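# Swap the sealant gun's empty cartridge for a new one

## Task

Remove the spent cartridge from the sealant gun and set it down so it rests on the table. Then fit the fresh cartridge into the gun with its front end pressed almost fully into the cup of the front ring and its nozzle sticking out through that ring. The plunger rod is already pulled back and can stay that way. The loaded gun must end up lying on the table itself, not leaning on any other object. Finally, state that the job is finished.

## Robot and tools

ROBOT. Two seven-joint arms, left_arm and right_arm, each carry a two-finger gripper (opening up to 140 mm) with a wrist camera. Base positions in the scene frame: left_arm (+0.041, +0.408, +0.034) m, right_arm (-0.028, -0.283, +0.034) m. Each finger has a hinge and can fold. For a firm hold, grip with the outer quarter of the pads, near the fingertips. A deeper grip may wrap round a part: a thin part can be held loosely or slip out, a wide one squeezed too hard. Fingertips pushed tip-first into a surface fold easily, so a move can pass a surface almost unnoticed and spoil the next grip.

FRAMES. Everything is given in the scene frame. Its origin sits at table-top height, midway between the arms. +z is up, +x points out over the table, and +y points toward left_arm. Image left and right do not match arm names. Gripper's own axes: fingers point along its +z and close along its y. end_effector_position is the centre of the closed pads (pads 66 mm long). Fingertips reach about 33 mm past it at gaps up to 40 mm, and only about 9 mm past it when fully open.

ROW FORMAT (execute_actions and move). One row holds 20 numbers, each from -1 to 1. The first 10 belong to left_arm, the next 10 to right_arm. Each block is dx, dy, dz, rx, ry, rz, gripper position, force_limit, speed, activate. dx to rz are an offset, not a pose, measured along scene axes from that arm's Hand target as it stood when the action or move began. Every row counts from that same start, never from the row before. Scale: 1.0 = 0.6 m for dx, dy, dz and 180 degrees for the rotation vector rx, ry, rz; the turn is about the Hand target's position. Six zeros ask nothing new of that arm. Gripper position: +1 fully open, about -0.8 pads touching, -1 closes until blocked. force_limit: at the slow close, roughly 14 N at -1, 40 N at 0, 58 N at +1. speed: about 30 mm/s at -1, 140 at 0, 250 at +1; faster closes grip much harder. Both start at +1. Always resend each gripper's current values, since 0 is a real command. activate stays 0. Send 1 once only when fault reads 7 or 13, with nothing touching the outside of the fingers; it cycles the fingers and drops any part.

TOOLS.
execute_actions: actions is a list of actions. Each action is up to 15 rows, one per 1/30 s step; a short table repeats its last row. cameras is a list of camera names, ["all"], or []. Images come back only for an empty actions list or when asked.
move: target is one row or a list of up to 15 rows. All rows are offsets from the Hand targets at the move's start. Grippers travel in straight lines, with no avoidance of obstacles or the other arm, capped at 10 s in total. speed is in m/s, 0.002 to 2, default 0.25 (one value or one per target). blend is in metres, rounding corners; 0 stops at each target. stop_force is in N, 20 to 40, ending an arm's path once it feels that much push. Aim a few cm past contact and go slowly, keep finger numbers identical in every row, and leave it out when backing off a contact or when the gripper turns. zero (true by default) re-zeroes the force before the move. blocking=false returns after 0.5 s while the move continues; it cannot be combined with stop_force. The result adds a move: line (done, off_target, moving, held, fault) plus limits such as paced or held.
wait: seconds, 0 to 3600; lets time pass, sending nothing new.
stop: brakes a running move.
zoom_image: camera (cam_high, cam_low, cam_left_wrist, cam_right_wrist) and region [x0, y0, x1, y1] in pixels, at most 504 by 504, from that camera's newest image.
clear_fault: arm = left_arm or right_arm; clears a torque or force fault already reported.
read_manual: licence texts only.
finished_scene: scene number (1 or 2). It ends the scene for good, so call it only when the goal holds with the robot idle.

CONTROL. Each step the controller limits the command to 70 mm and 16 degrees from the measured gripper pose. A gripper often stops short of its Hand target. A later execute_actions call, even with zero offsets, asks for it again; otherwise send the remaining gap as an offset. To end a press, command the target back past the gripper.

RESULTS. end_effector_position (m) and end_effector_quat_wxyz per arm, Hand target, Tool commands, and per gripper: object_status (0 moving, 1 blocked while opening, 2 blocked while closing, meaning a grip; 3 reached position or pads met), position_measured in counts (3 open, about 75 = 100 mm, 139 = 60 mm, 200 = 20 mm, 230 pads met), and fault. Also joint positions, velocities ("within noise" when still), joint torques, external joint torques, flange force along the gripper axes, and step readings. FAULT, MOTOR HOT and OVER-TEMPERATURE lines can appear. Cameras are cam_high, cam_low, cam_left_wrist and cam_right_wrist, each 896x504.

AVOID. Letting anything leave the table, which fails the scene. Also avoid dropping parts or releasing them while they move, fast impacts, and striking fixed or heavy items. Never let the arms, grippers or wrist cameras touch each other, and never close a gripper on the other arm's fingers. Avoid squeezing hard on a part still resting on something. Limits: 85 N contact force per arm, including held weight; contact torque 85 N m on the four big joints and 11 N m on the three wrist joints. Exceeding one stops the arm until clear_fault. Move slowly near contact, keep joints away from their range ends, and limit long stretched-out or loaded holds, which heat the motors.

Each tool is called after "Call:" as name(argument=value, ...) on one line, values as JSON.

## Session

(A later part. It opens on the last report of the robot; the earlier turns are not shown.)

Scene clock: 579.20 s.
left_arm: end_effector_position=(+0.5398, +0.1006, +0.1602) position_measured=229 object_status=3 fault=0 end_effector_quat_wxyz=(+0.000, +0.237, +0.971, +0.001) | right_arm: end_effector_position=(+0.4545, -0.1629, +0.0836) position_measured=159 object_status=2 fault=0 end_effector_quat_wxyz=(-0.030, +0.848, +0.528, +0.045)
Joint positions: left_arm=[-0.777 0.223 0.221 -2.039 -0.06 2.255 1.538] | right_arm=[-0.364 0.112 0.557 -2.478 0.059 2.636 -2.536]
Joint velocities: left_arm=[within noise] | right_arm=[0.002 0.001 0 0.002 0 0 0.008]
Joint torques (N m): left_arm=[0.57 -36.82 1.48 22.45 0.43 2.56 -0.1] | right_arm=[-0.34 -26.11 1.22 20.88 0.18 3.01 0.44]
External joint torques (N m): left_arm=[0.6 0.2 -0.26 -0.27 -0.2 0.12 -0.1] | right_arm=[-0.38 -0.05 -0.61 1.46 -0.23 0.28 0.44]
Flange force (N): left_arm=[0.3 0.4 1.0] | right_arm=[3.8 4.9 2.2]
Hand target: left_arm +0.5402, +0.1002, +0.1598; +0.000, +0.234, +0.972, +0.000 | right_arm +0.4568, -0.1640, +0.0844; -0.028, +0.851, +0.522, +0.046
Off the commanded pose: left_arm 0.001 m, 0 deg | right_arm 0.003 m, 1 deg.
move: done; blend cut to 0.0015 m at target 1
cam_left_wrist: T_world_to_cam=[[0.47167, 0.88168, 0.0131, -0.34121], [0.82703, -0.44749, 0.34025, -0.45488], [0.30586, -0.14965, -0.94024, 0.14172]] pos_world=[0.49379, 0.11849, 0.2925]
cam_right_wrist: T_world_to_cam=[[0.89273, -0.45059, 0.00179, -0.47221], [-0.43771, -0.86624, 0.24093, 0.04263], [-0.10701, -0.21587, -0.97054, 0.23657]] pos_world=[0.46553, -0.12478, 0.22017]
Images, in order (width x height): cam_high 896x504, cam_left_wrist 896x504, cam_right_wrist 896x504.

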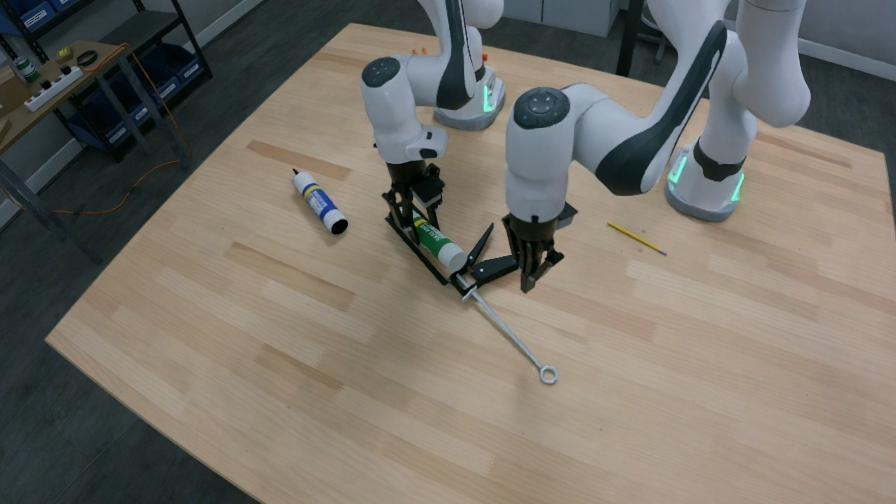

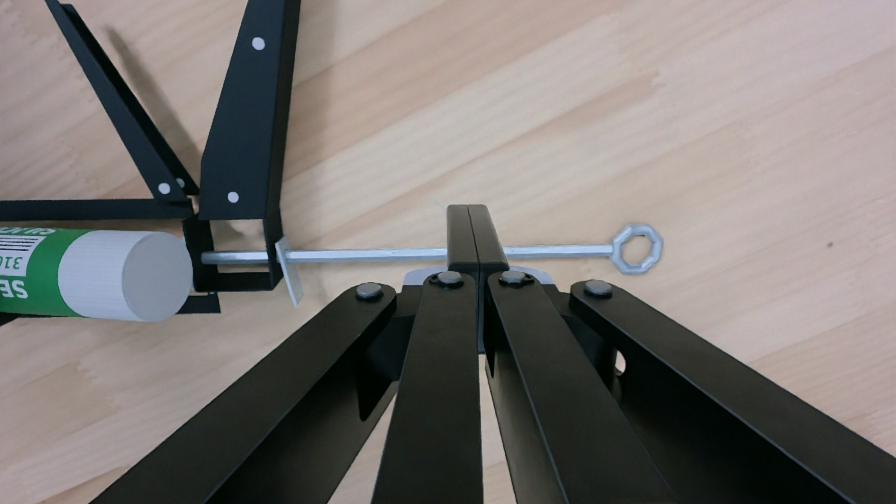

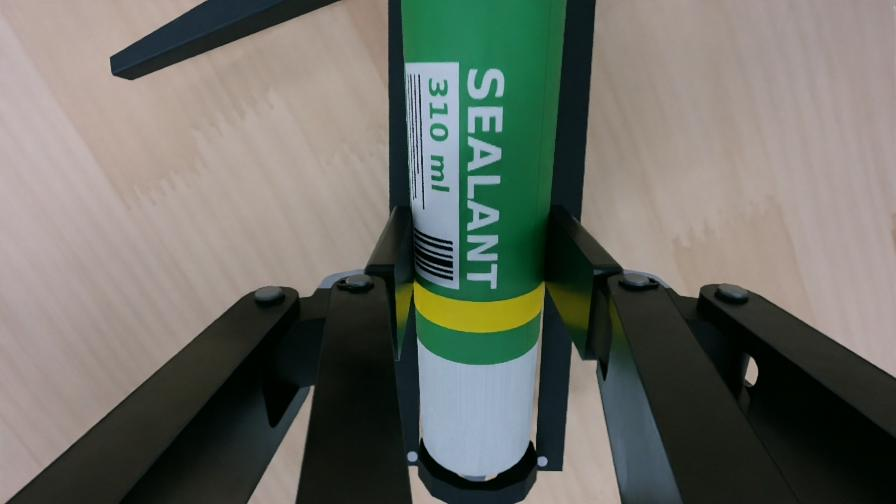

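Call:
move(target=[[0, 0, 0, 0, 0, 0, -0.8, 0, 0, 0, -0.006, -0.0119, 0.0, 0, 0, 0, -1, 0, -1, 0]], speed=0.04, cameras=["cam_right_wrist", "cam_high", "cam_left_wrist"])

Call:
zoom_image(camera="cam_right_wrist", region=[380, 360, 560, 504])

Call:
zoom_image(camera="cam_left_wrist", region=[0, 160, 360, 400])

Scene clock: 593.80 s.
left_arm: end_effector_position=(+0.5398, +0.1006, +0.1602) position_measured=229 object_status=3 fault=0 end_effector_quat_wxyz=(+0.000, +0.237, +0.971, +0.001) | right_arm: end_effector_position=(+0.4508, -0.1706, +0.0825) position_measured=159 object_status=2 fault=0 end_effector_quat_wxyz=(-0.029, +0.851, +0.522, +0.043)
Joint positions: left_arm=[-0.777 0.223 0.221 -2.039 -0.06 2.255 1.538] | right_arm=[-0.375 0.102 0.555 -2.491 0.066 2.637 -2.54]
Joint velocities: left_arm=[within noise] | right_arm=[-0.001 0 0 -0.001 0 0 -0.004]
Joint torques (N m): left_arm=[0.54 -36.82 1.46 22.46 0.44 2.56 -0.09] | right_arm=[0.12 -27.63 2.42 20.38 0.74 2.94 -0.23]
External joint torques (N m): left_arm=[0.51 0.23 -0.34 -0.3 -0.19 0.11 -0.09] | right_arm=[0.11 -2.11 0.81 1.14 0.33 0.24 -0.24]
Flange force (N): left_arm=[0.3 0.2 1.0] | right_arm=[-1.9 -3.4 -7.6]
Hand target: left_arm +0.5402, +0.1002, +0.1598; +0.000, +0.234, +0.972, +0.000 | right_arm +0.4532, -0.1711, +0.0844; -0.028, +0.851, +0.522, +0.046
Off the commanded pose: left_arm 0.001 m, 0 deg | right_arm 0.003 m, 0 deg.
move: done
cam_left_wrist: T_world_to_cam=[[0.47167, 0.88168, 0.0131, -0.34121], [0.82703, -0.44749, 0.34025, -0.45488], [0.30586, -0.14965, -0.94024, 0.14172]] pos_world=[0.49379, 0.11849, 0.2925]
cam_right_wrist: T_world_to_cam=[[0.88694, -0.46189, -0.00049, -0.47146], [-0.44769, -0.85992, 0.24519, 0.03981], [-0.11367, -0.21724, -0.96948, 0.23616]] pos_world=[0.46282, -0.13223, 0.21896]
Images, in order (width x height): cam_high 896x504, cam_left_wrist 896x504, cam_right_wrist 896x504.

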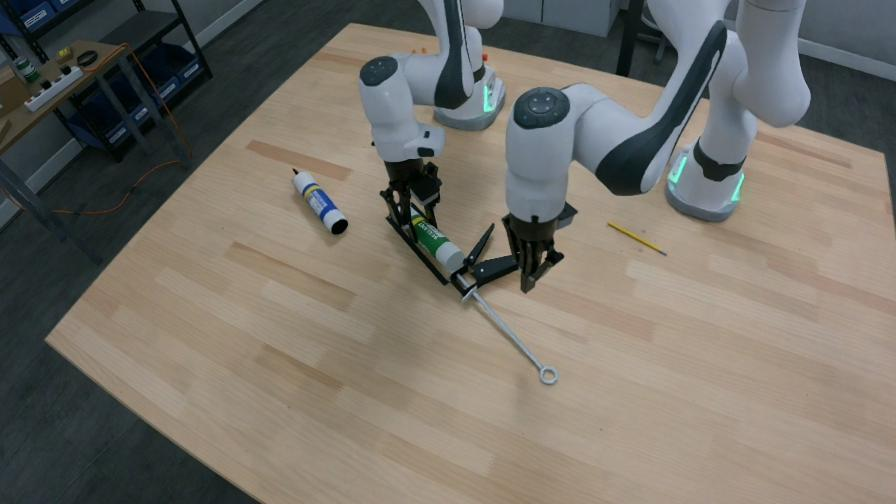

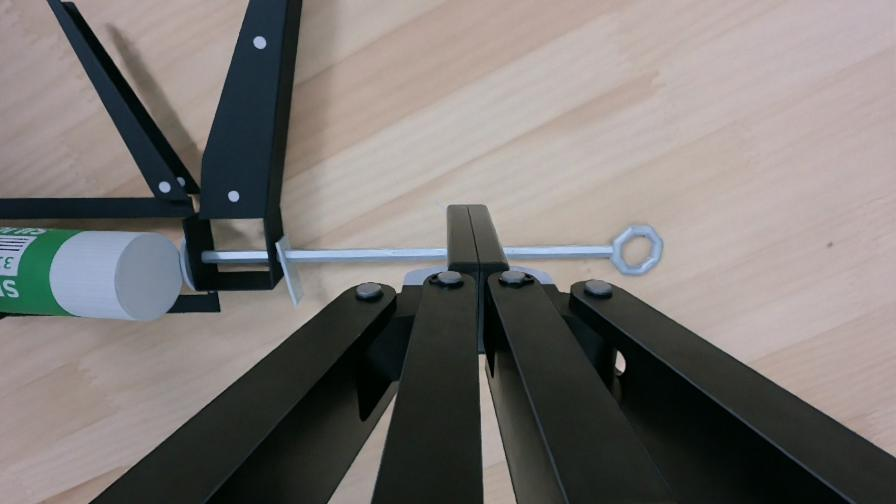

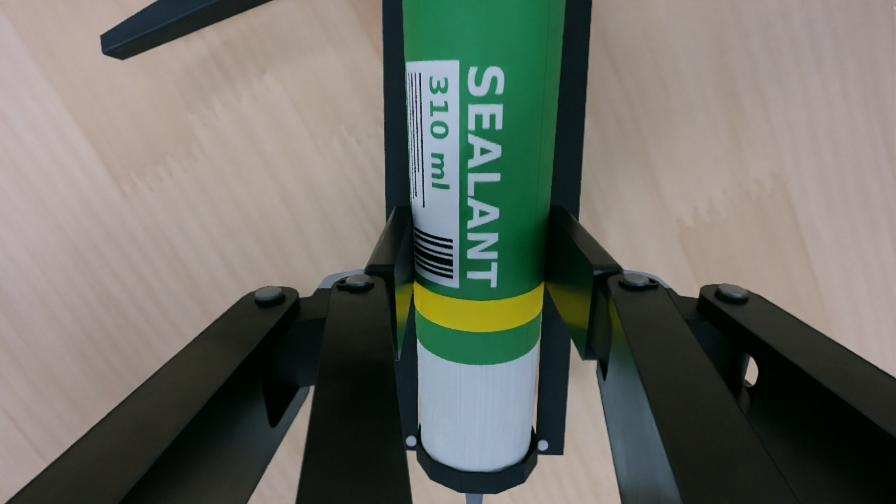

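Scaled by 2.800 from the camera's image (finer frame: 1280x720).

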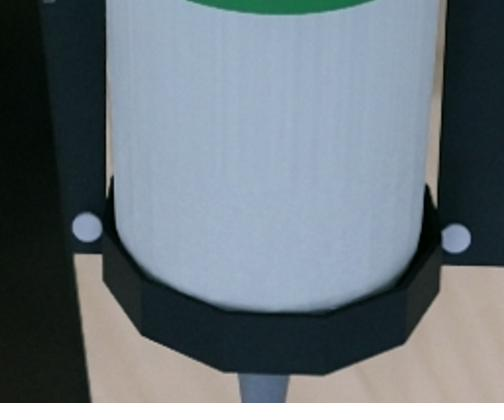

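Scaled by 1.400 from the camera's image (finer frame: 1280x720).

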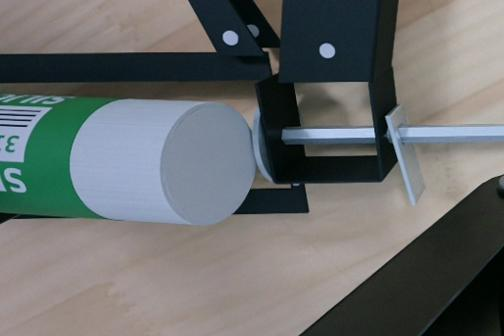

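Call:
move(target=[[0, 0, 0, 0, 0, 0, -0.8, 0, 0, 0, 0.0015, 0.003, -0.0125, -0.0155, 0.0078, 0, -1, 0, -1, 0], [0, 0, 0, 0, 0, 0, -0.8, 0, 0, 0, 0.003, 0.006, -0.025, -0.0307, 0.0155, 0, -1, 0, -1, 0]], speed=0.03, blend=[0.002, 0], cameras=["cam_right_wrist", "cam_high", "cam_left_wrist"])

Call:
zoom_image(camera="cam_right_wrist", region=[380, 360, 560, 504])

Call:
zoom_image(camera="cam_left_wrist", region=[0, 160, 360, 400])

Scene clock: 610.57 s.
left_arm: end_effector_position=(+0.5398, +0.1006, +0.1602) position_measured=229 object_status=3 fault=0 end_effector_quat_wxyz=(+0.000, +0.237, +0.971, +0.001) | right_arm: end_effector_position=(+0.4533, -0.1672, +0.0685) position_measured=159 object_status=2 fault=0 end_effector_quat_wxyz=(-0.002, +0.850, +0.526, +0.000)
Joint positions: left_arm=[-0.777 0.223 0.221 -2.039 -0.06 2.255 1.538] | right_arm=[-0.261 0.178 0.472 -2.413 -0.143 2.566 -2.342]
Joint velocities: left_arm=[within noise] | right_arm=[0.001 0.002 0 -0.001 0 -0.003 0.004]
Joint torques (N m): left_arm=[0.57 -36.84 1.49 22.46 0.45 2.57 -0.06] | right_arm=[-0.21 -29.34 2.55 20.64 0.33 2.68 0.3]
External joint torques (N m): left_arm=[0.57 0.3 -0.28 -0.33 -0.19 0.12 -0.07] | right_arm=[-0.17 -0.4 0.03 1.66 -0.18 0.09 0.3]
Flange force (N): left_arm=[0.3 0.4 1.2] | right_arm=[3.7 3.6 -0.2]
Hand target: left_arm +0.5402, +0.1002, +0.1598; +0.000, +0.234, +0.972, +0.000 | right_arm +0.4550, -0.1675, +0.0694; +0.000, +0.852, +0.523, +0.000
Off the commanded pose: left_arm 0.001 m, 0 deg | right_arm 0.002 m, 0 deg.
move: done
cam_left_wrist: T_world_to_cam=[[0.47167, 0.88168, 0.0131, -0.34121], [0.82703, -0.44749, 0.34025, -0.45488], [0.30586, -0.14965, -0.94024, 0.14172]] pos_world=[0.49379, 0.11849, 0.2925]
cam_right_wrist: T_world_to_cam=[[0.8906, -0.45477, 0.00241, -0.47274], [-0.42782, -0.836, 0.34361, 0.03541], [-0.15425, -0.30705, -0.93911, 0.22488]] pos_world=[0.47086, -0.11634, 0.20016]
Images, in order (width x height): cam_high 896x504, cam_left_wrist 896x504, cam_right_wrist 896x504.

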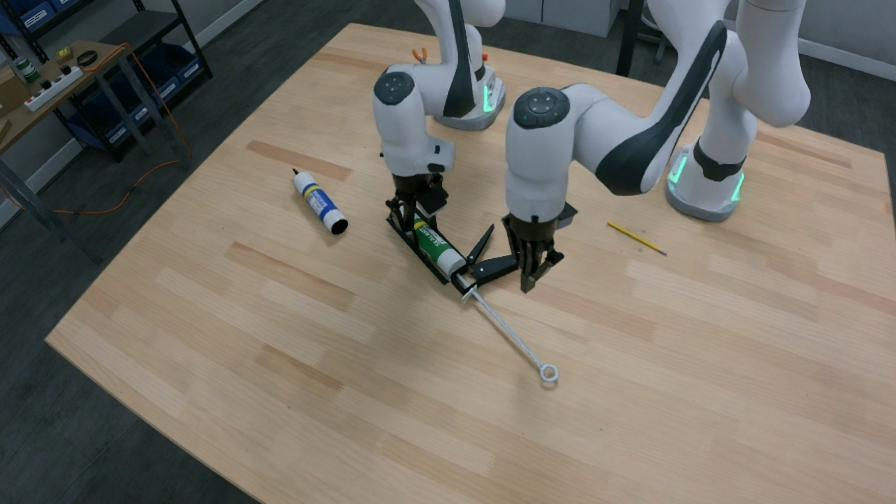

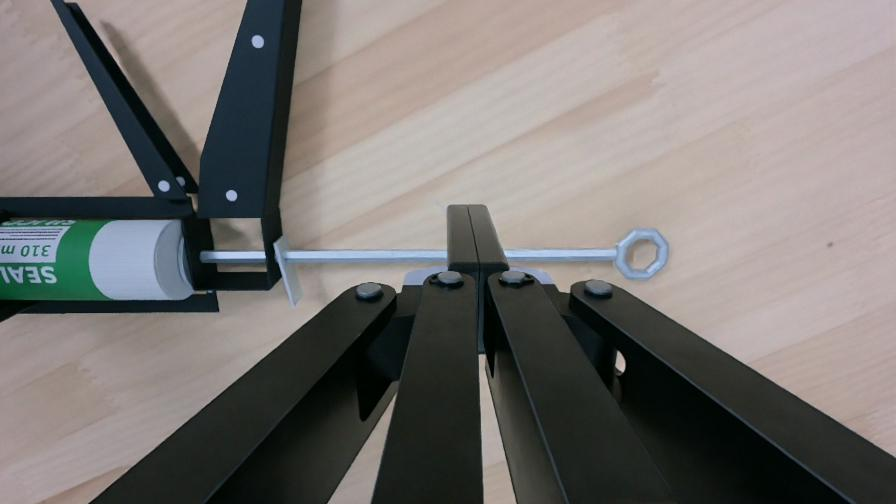

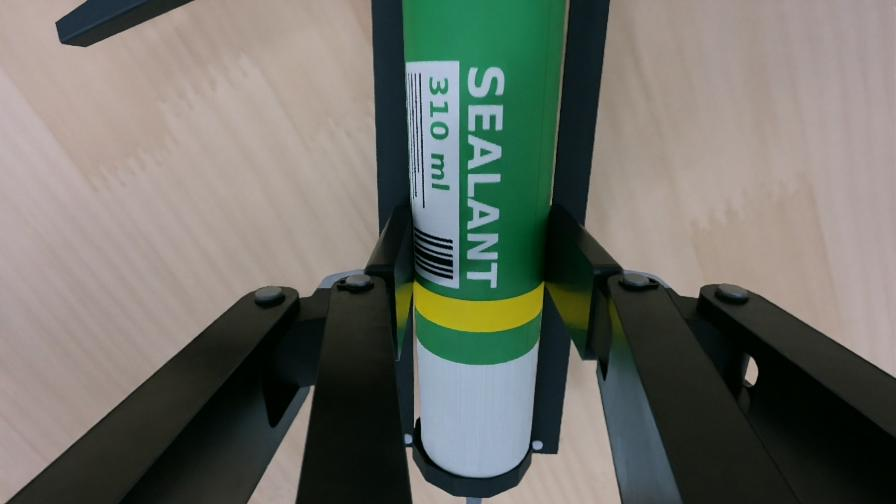

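Scaled by 2.800 from the camera's image (finer frame: 1280x720).

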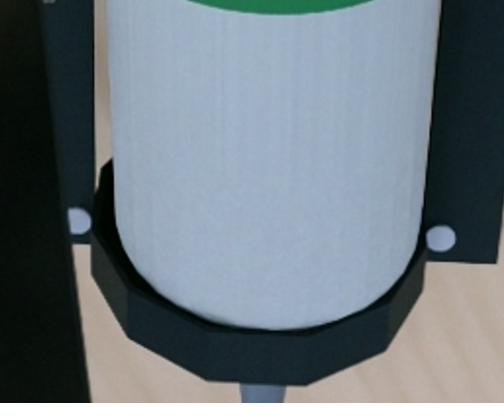

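Scaled by 1.400 from the camera's image (finer frame: 1280x720).

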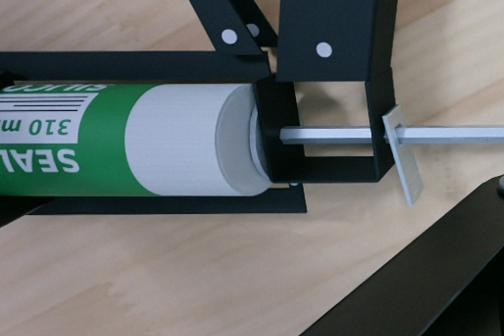

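Call:
move(target=[[0, 0, 0, 0, 0, 0, -0.8, 0, 0, 0, -0.0015, 0.0008, 0.0, 0, 0, 0, -1, 0, -1, 0], [0, 0, 0, 0, 0, 0, -0.8, 0, 0, 0, -0.0042, -0.0045, 0.0, 0, 0, 0, -1, 0, -1, 0]], speed=0.03, cameras=["cam_right_wrist", "cam_high", "cam_left_wrist"])

Call:
zoom_image(camera="cam_right_wrist", region=[380, 360, 560, 504])

Call:
zoom_image(camera="cam_left_wrist", region=[0, 160, 360, 400])

Call:
zoom_image(camera="cam_high", region=[370, 180, 490, 300])

Scene clock: 629.80 s.
left_arm: end_effector_position=(+0.5398, +0.1006, +0.1602) position_measured=229 object_status=3 fault=0 end_effector_quat_wxyz=(+0.000, +0.237, +0.971, +0.001) | right_arm: end_effector_position=(+0.4521, -0.1677, +0.0687) position_measured=159 object_status=2 fault=0 end_effector_quat_wxyz=(-0.001, +0.851, +0.526, +0.000)
Joint positions: left_arm=[-0.777 0.223 0.221 -2.039 -0.06 2.255 1.538] | right_arm=[-0.26 0.174 0.472 -2.419 -0.143 2.569 -2.339]
Joint velocities: left_arm=[within noise] | right_arm=[0 -0.001 0.001 -0.002 0 0.003 -0.002]
Joint torques (N m): left_arm=[0.58 -36.9 1.46 22.44 0.44 2.56 -0.07] | right_arm=[-0.9 -30.61 2.31 18.22 0.33 2.19 -0.09]
External joint torques (N m): left_arm=[0.57 0.29 -0.32 -0.37 -0.19 0.11 -0.07] | right_arm=[-0.94 -1.77 -0.22 -0.83 -0.18 -0.42 -0.09]
Flange force (N): left_arm=[0.4 0.4 1.1] | right_arm=[-5.9 -4.4 -5.5]
Hand target: left_arm +0.5402, +0.1002, +0.1598; +0.000, +0.234, +0.972, +0.000 | right_arm +0.4525, -0.1702, +0.0694; +0.000, +0.852, +0.523, +0.000
Off the commanded pose: left_arm 0.001 m, 0 deg | right_arm 0.003 m, 0 deg.
move: done
cam_left_wrist: T_world_to_cam=[[0.47167, 0.88168, 0.0131, -0.34121], [0.82703, -0.44749, 0.34025, -0.45488], [0.30586, -0.14965, -0.94024, 0.14172]] pos_world=[0.49379, 0.11849, 0.2925]
cam_right_wrist: T_world_to_cam=[[0.88979, -0.45636, 0.00447, -0.47202], [-0.42983, -0.8347, 0.34427, 0.03556], [-0.15337, -0.30825, -0.93886, 0.2241]] pos_world=[0.46966, -0.11665, 0.20026]
Images, in order (width x height): cam_high 896x504, cam_left_wrist 896x504, cam_right_wrist 896x504.

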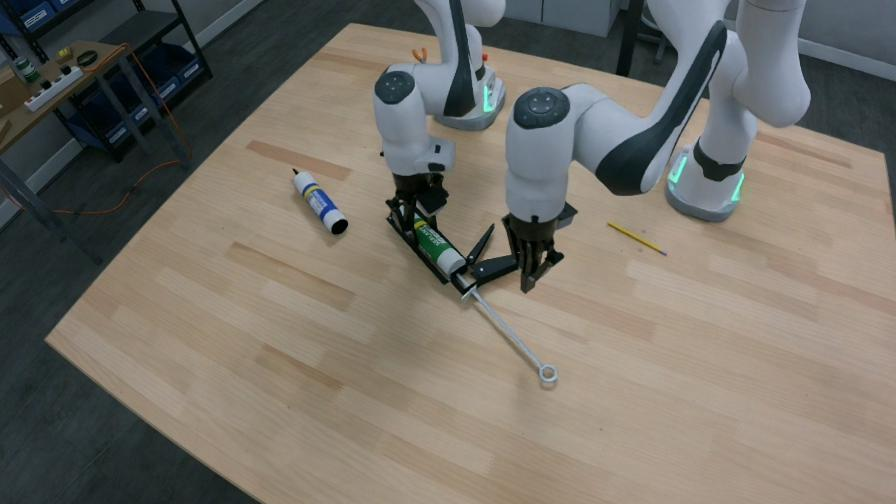

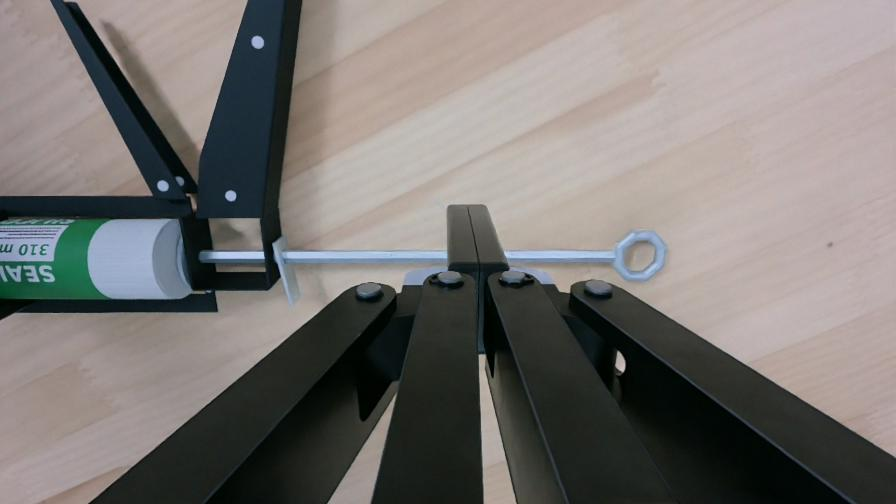

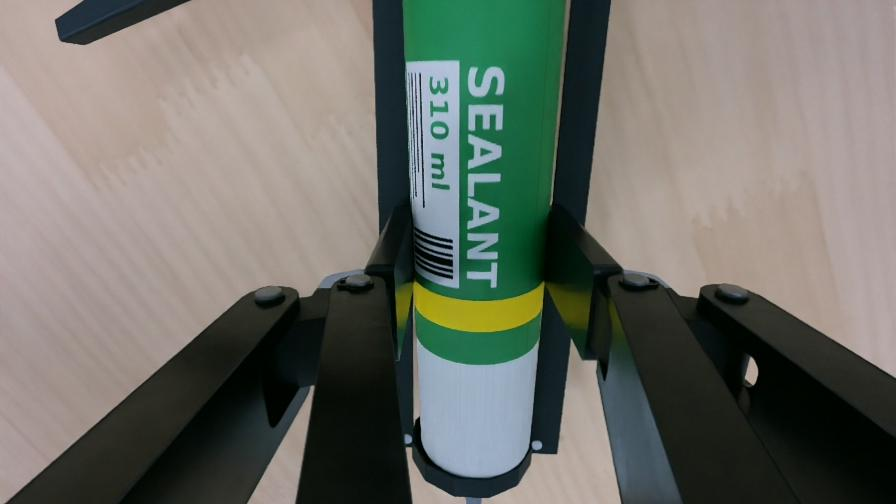

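Scaled by 2.800 from the camera's image (finer frame: 1280x720).

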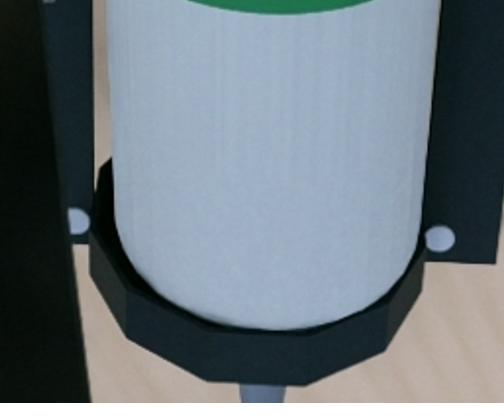

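Scaled by 1.400 from the camera's image (finer frame: 1280x720).

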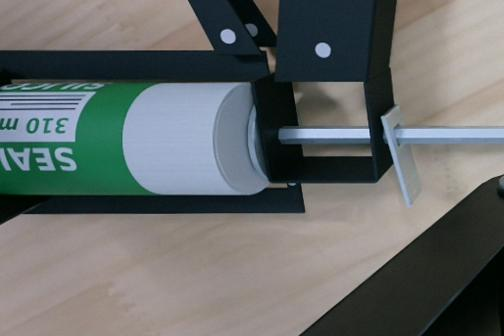

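Scaled by 4.200 from the camera's image (finer frame: 1280x720).

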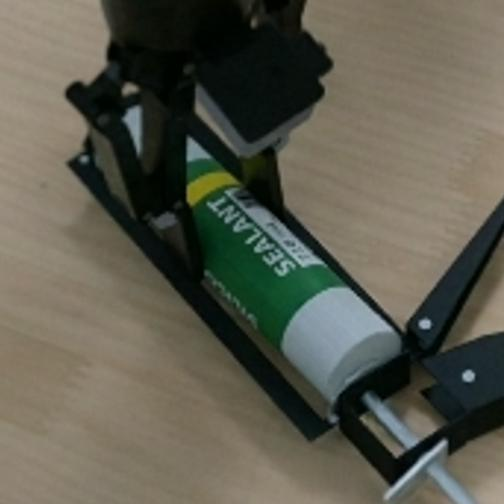

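Call:
move(target=[[0, 0, 0, 0, 0, 0, -0.8, 0, 0, 0, 0, 0.0028, -0.0032, 0, 0, 0, -1, 0, -1, 0], [0, 0, 0, 0, 0, 0, -0.8, 0, 0, 0, 0, 0.0028, -0.0032, 0, 0, 0, 0.1, 0, -1, 0], [0, 0, 0.1, 0, 0, 0, -0.8, 0, 0, 0, 0, 0.0028, 0.15, 0, 0, 0, 0.1, 0, -1, 0]], speed=[0.03, 0.1, 0.15], cameras=["all"])

Call:
zoom_image(camera="cam_right_wrist", region=[360, 200, 560, 400])

Call:
zoom_image(camera="cam_high", region=[370, 180, 490, 300])

Call:
zoom_image(camera="cam_left_wrist", region=[0, 160, 360, 400])

Scene clock: 656.50 s.
left_arm: end_effector_position=(+0.5405, +0.0998, +0.2197) position_measured=229 object_status=3 fault=0 end_effector_quat_wxyz=(+0.000, +0.234, +0.972, -0.002) | right_arm: end_effector_position=(+0.4531, -0.1681, +0.1591) position_measured=117 object_status=3 fault=0 end_effector_quat_wxyz=(+0.001, +0.853, +0.522, +0.001)
Joint positions: left_arm=[-0.778 0.15 0.224 -1.972 -0.044 2.121 1.522] | right_arm=[-0.272 -0.035 0.496 -2.372 0.02 2.344 -2.449]
Joint velocities: left_arm=[within noise] | right_arm=[0.002 0.001 0.001 0 0.001 -0.001 -0.006]
Joint torques (N m): left_arm=[0.37 -36.05 0.87 23.24 1.13 2.37 -0.11] | right_arm=[0.12 -25.76 -0.13 22.46 0.99 2.28 -0.22]
External joint torques (N m): left_arm=[0.45 -0.01 -0.28 -0.78 0.44 -0.11 -0.11] | right_arm=[-0.03 -0.95 0.25 0.3 0.31 -0.31 -0.22]
Flange force (N): left_arm=[3.2 0.2 0.6] | right_arm=[-1.9 -1.9 -3.5]
Hand target: left_arm +0.5402, +0.1002, +0.2198; +0.000, +0.234, +0.972, +0.000 | right_arm +0.4525, -0.1686, +0.1594; +0.000, +0.852, +0.523, +0.000
Off the commanded pose: left_arm 0.001 m, 0 deg | right_arm 0.001 m, 0 deg.
move: done
cam_left_wrist: T_world_to_cam=[[0.46588, 0.88482, 0.00685, -0.33743], [0.83037, -0.43987, 0.34205, -0.47908], [0.30566, -0.15367, -0.93966, 0.19774]] pos_world=[0.49458, 0.11822, 0.35199]
cam_right_wrist: T_world_to_cam=[[0.88618, -0.46326, 0.00873, -0.47368], [-0.43753, -0.83046, 0.34482, 0.00863], [-0.15249, -0.30939, -0.93863, 0.30834]] pos_world=[0.47056, -0.11687, 0.29058]

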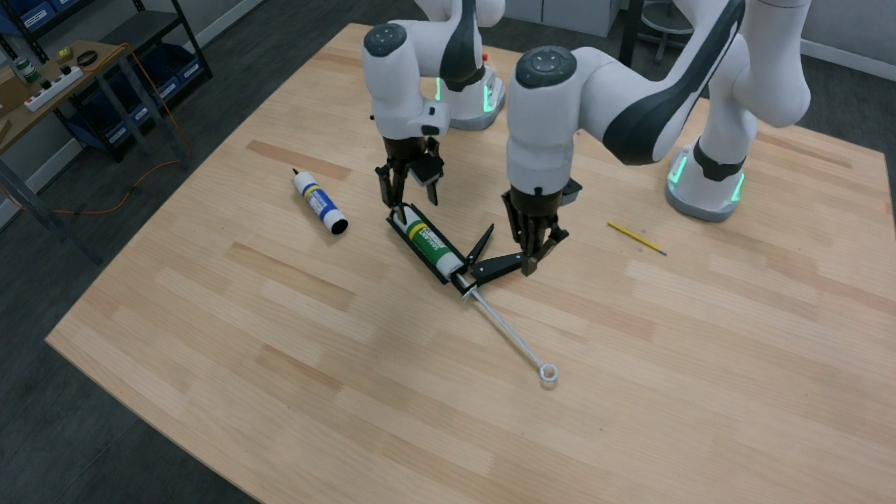

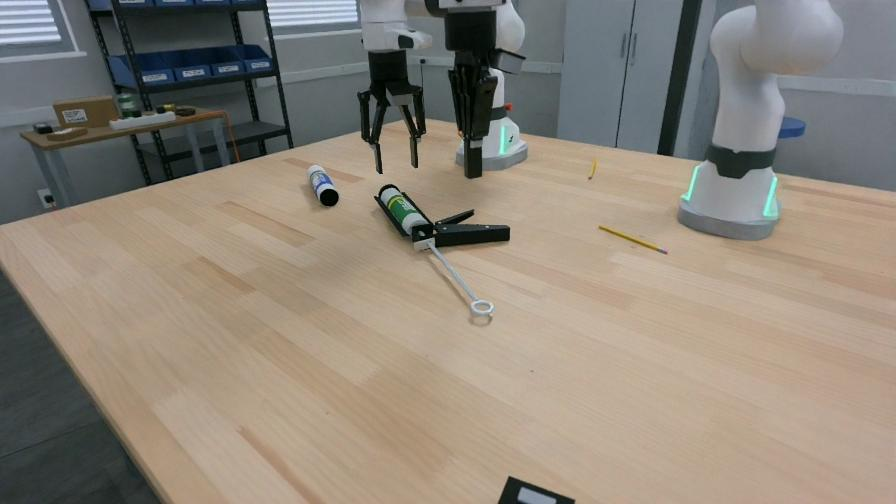

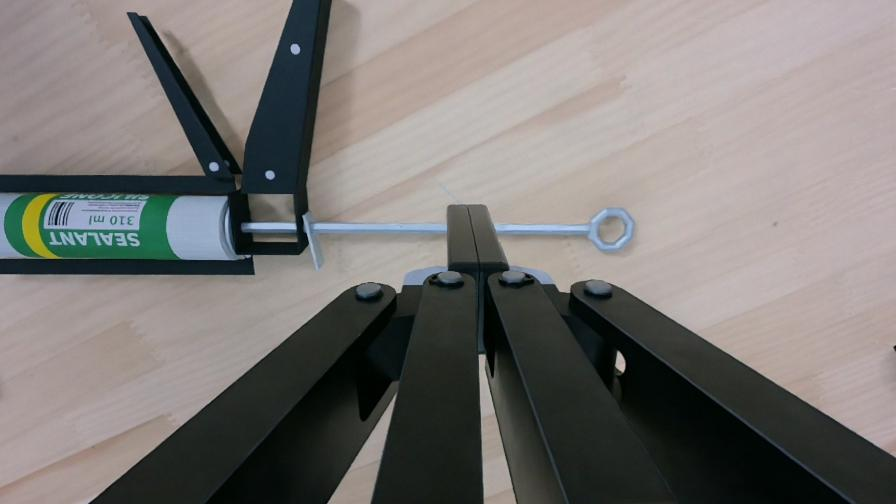

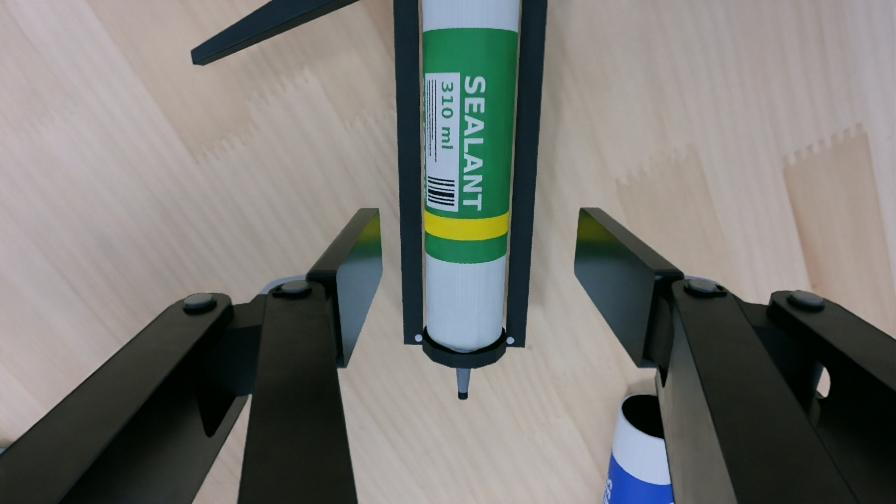

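Scaled by 2.520 from the camera's image (finer frame: 1280x720).

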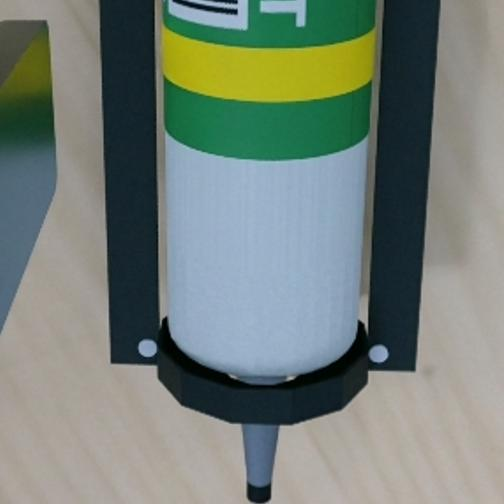

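Scaled by 4.200 from the camera's image (finer frame: 1280x720).

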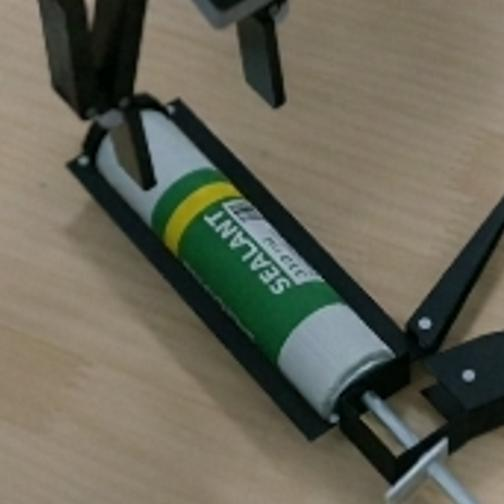

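Scaled by 1.400 from the camera's image (finer frame: 1280x720).

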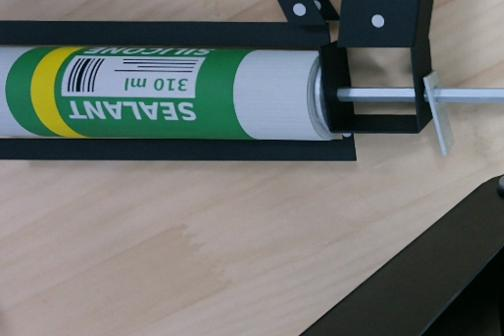

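Call:
move(target=[[0, 0, 0, 0, 0, 0, -0.8, 0, 0, 0, 0, 0, -0.1537, 0, 0, 0, 0.1, 0, -1, 0], [0, 0, 0, 0, 0, 0, -0.8, 0, 0, 0, 0, 0, -0.1537, 0, 0, 0, -1, 0, -1, 0], [0, 0, 0, 0, 0, 0, -0.8, 0, 0, 0, 0, 0, -0.1475, 0, 0, 0, -1, 0, -1, 0]], speed=[0.15, 0.05, 0.03], cameras=["cam_right_wrist", "cam_left_wrist"])

Call:
zoom_image(camera="cam_right_wrist", region=[380, 360, 560, 504])

Scene clock: 678.53 s.
left_arm: end_effector_position=(+0.5405, +0.0998, +0.2197) position_measured=229 object_status=3 fault=0 end_effector_quat_wxyz=(+0.000, +0.234, +0.972, -0.002) | right_arm: end_effector_position=(+0.4523, -0.1689, +0.0693) position_measured=162 object_status=2 fault=0 end_effector_quat_wxyz=(+0.000, +0.852, +0.524, +0.000)
Joint positions: left_arm=[-0.778 0.15 0.224 -1.972 -0.044 2.121 1.522] | right_arm=[-0.248 0.171 0.458 -2.419 -0.139 2.568 -2.34]
Joint velocities: left_arm=[within noise] | right_arm=[0.001 0.001 0.001 0 0.001 -0.004 0.002]
Joint torques (N m): left_arm=[0.41 -36.1 0.87 23.25 1.14 2.37 -0.08] | right_arm=[-0.04 -31.26 3.67 19.6 0.86 2.27 -0.12]
External joint torques (N m): left_arm=[0.39 -0.26 -0.36 -0.63 0.44 -0.09 -0.08] | right_arm=[-0.02 -2.46 1.32 0.68 0.35 -0.31 -0.12]
Flange force (N): left_arm=[3.4 0.2 0.2] | right_arm=[-2.9 -4.1 -9.3]
Hand target: left_arm +0.5402, +0.1002, +0.2198; +0.000, +0.234, +0.972, +0.000 | right_arm +0.4525, -0.1686, +0.0709; +0.000, +0.852, +0.523, +0.000
Off the commanded pose: left_arm 0.001 m, 0 deg | right_arm 0.002 m, 0 deg.
move: done
cam_left_wrist: T_world_to_cam=[[0.46564, 0.88495, 0.00684, -0.33728], [0.83051, -0.43963, 0.34201, -0.47908], [0.30567, -0.15357, -0.93967, 0.19776]] pos_world=[0.49449, 0.11822, 0.35199]
cam_right_wrist: T_world_to_cam=[[0.88771, -0.46037, 0.00553, -0.47251], [-0.4338, -0.83234, 0.345, 0.03655], [-0.15423, -0.30866, -0.93859, 0.22466]] pos_world=[0.46996, -0.11776, 0.20087]
Images, in order (width x height): cam_left_wrist 896x504, cam_right_wrist 896x504.

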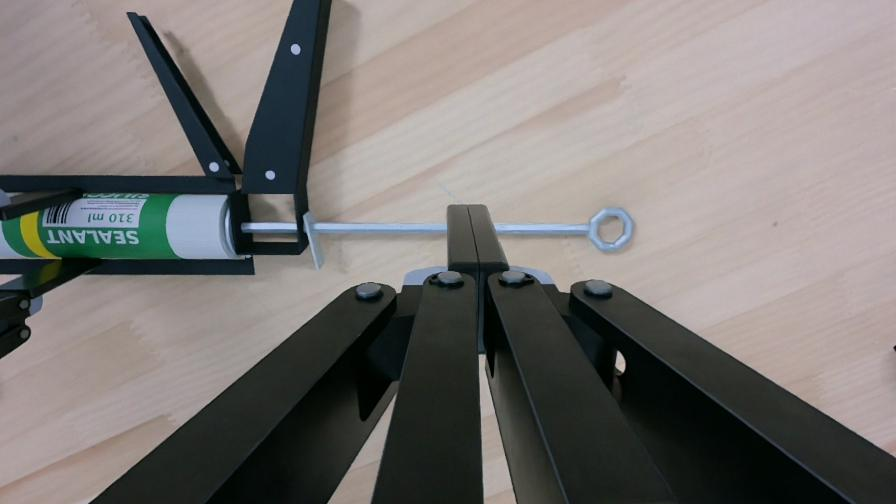

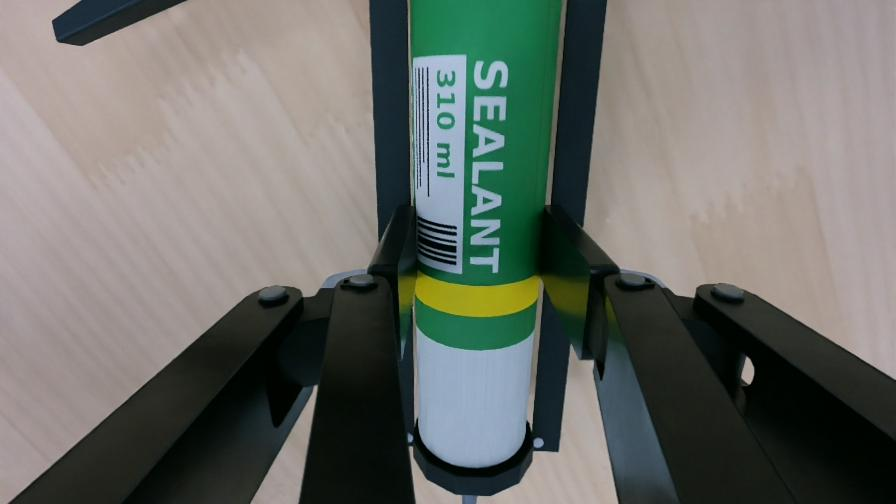

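Scaled by 2.800 from the camera's image (finer frame: 1280x720).

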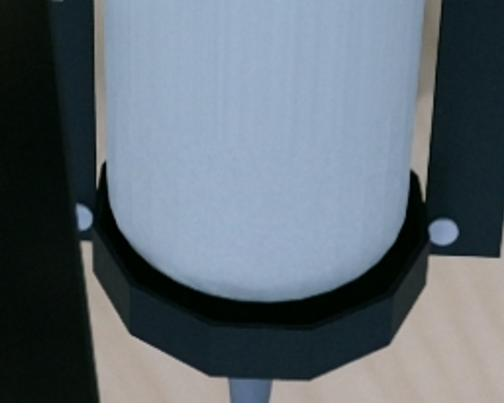

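Call:
move(target=[0, 0, 0, 0, 0, 0, -0.8, 0, 0, 0, -0.0046, -0.0089, 0.0005, 0, 0, 0, -1, 0, -1, 0], speed=0.03, cameras=["cam_right_wrist", "cam_left_wrist"])

Call:
zoom_image(camera="cam_right_wrist", region=[380, 360, 560, 504])

Scene clock: 693.10 s.
left_arm: end_effector_position=(+0.5405, +0.0998, +0.2197) position_measured=229 object_status=3 fault=0 end_effector_quat_wxyz=(+0.000, +0.234, +0.972, -0.002) | right_arm: end_effector_position=(+0.4482, -0.1743, +0.0693) position_measured=162 object_status=2 fault=0 end_effector_quat_wxyz=(+0.000, +0.853, +0.522, -0.002)
Joint positions: left_arm=[-0.778 0.15 0.224 -1.972 -0.044 2.121 1.522] | right_arm=[-0.257 0.159 0.458 -2.433 -0.131 2.568 -2.349]
Joint velocities: left_arm=[within noise] | right_arm=[0.001 -0.001 0 0.001 0.001 -0.001 -0.007]
Joint torques (N m): left_arm=[0.37 -36.08 0.88 23.2 1.12 2.38 -0.05] | right_arm=[-0.28 -30.84 3.29 19.48 0.84 2.63 -0.3]
External joint torques (N m): left_arm=[0.42 -0.39 -0.29 -0.59 0.44 -0.06 -0.05] | right_arm=[-0.34 -2.13 1.02 0.34 0.33 0.01 -0.3]
Flange force (N): left_arm=[3.6 0.3 0.1] | right_arm=[-4.3 -4.2 -7.8]
Hand target: left_arm +0.5402, +0.1002, +0.2198; +0.000, +0.234, +0.972, +0.000 | right_arm +0.4497, -0.1739, +0.0712; +0.000, +0.852, +0.523, +0.000
Off the commanded pose: left_arm 0.001 m, 0 deg | right_arm 0.002 m, 0 deg.
move: done
cam_left_wrist: T_world_to_cam=[[0.46564, 0.88495, 0.00684, -0.33728], [0.83051, -0.43963, 0.34201, -0.47908], [0.30567, -0.15357, -0.93967, 0.19776]] pos_world=[0.49449, 0.11822, 0.35199]
cam_right_wrist: T_world_to_cam=[[0.88589, -0.46388, 0.00272, -0.47091], [-0.43573, -0.83008, 0.34799, 0.03138], [-0.15917, -0.30947, -0.93749, 0.22431]] pos_world=[0.46655, -0.12298, 0.20066]
Images, in order (width x height): cam_left_wrist 896x504, cam_right_wrist 896x504.

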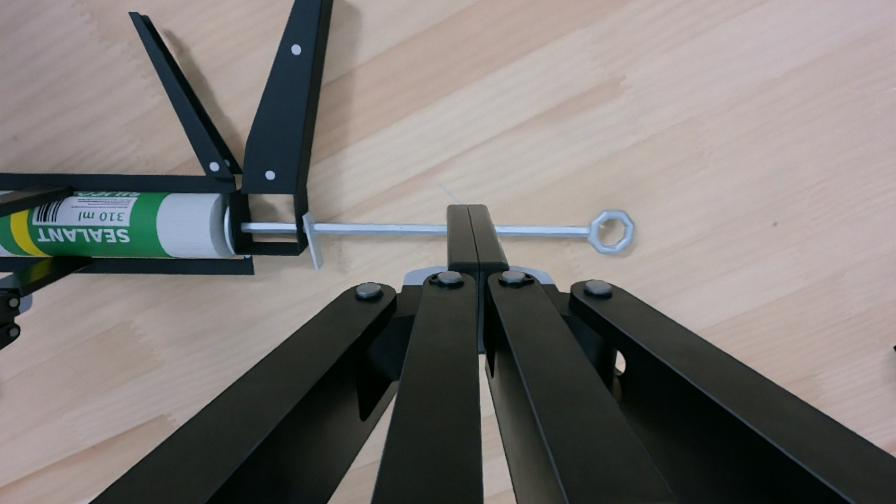

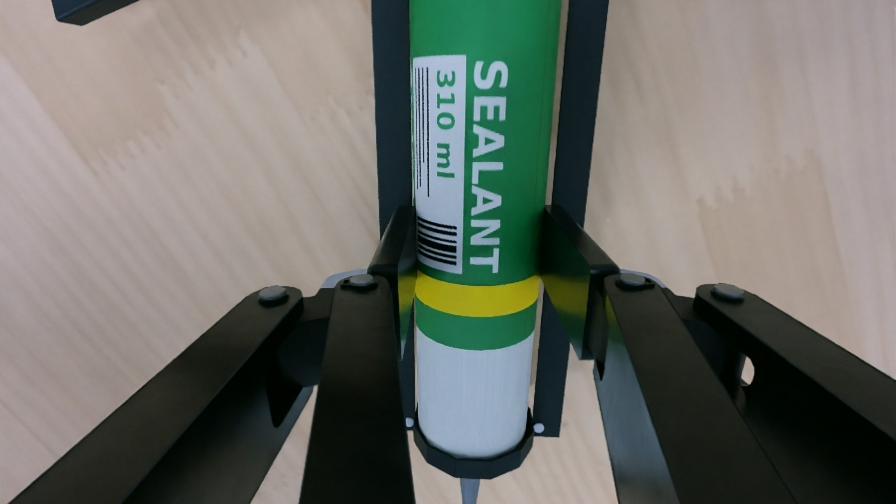

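Scaled by 2.800 from the camera's image (finer frame: 1280x720).

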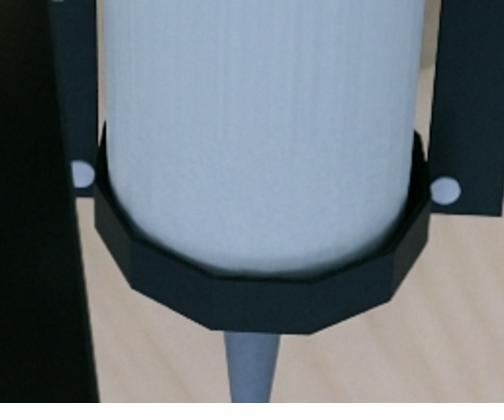

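Call:
move(target=[0, 0, 0, 0, 0, 0, -0.8, 0, 0, 0, -0.0015, -0.003, 0.0, 0, 0, 0, -1, 0, -1, 0], speed=0.03, cameras=["cam_right_wrist"])

Call:
zoom_image(camera="cam_right_wrist", region=[380, 360, 560, 504])

Scene clock: 701.77 s.
left_arm: end_effector_position=(+0.5405, +0.0998, +0.2197) position_measured=229 object_status=3 fault=0 end_effector_quat_wxyz=(+0.000, +0.234, +0.972, -0.002) | right_arm: end_effector_position=(+0.4471, -0.1746, +0.0694) position_measured=162 object_status=2 fault=0 end_effector_quat_wxyz=(-0.001, +0.852, +0.523, -0.002)
Joint positions: left_arm=[-0.778 0.15 0.224 -1.972 -0.044 2.121 1.522] | right_arm=[-0.258 0.156 0.459 -2.437 -0.128 2.569 -2.354]
Joint torques (N m): left_arm=[0.41 -36.1 0.91 23.23 1.14 2.38 -0.08] | right_arm=[-1.08 -30.82 2.49 19.12 0.64 2.48 -0.34]
External joint torques (N m): left_arm=[0.46 -0.37 -0.25 -0.58 0.46 -0.06 -0.08] | right_arm=[-1.01 -2.34 0.39 0.09 0.13 -0.12 -0.33]
Flange force (N): left_arm=[3.5 0.3 0.1] | right_arm=[-5.9 -4.1 -8.1]
Hand target: left_arm +0.5402, +0.1002, +0.2198; +0.000, +0.234, +0.972, +0.000 | right_arm +0.4488, -0.1757, +0.0712; +0.000, +0.852, +0.523, +0.000
Off the commanded pose: left_arm 0.001 m, 0 deg | right_arm 0.003 m, 0 deg.
move: done
cam_right_wrist: T_world_to_cam=[[0.88662, -0.4625, 0.00215, -0.47017], [-0.43433, -0.831, 0.34756, 0.02983], [-0.15895, -0.30908, -0.93766, 0.22419]] pos_world=[0.46545, -0.12337, 0.20086]

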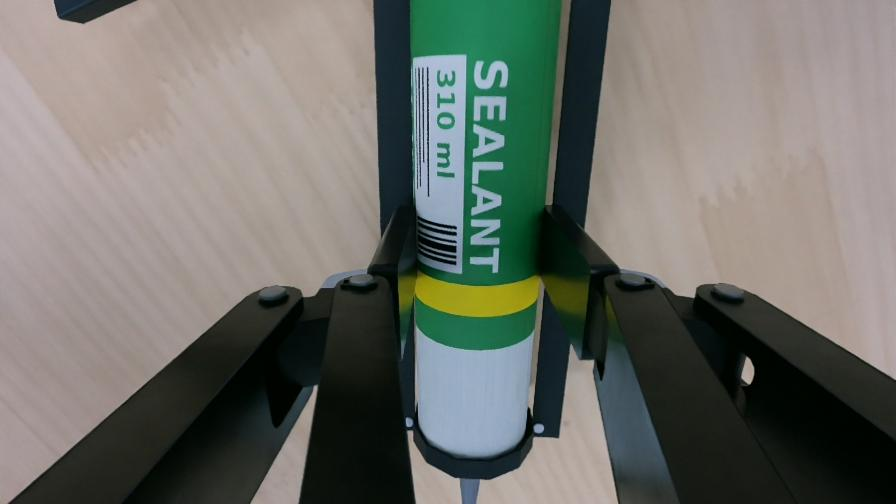

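Scaled by 2.800 from the camera's image (finer frame: 1280x720).

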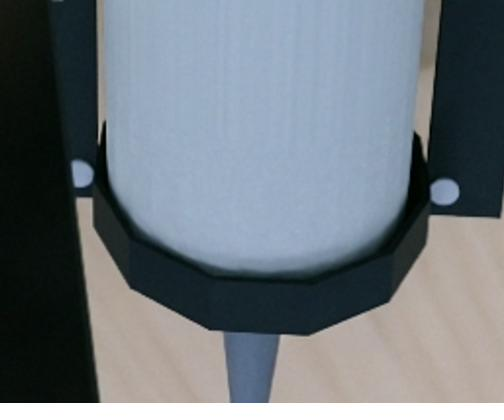

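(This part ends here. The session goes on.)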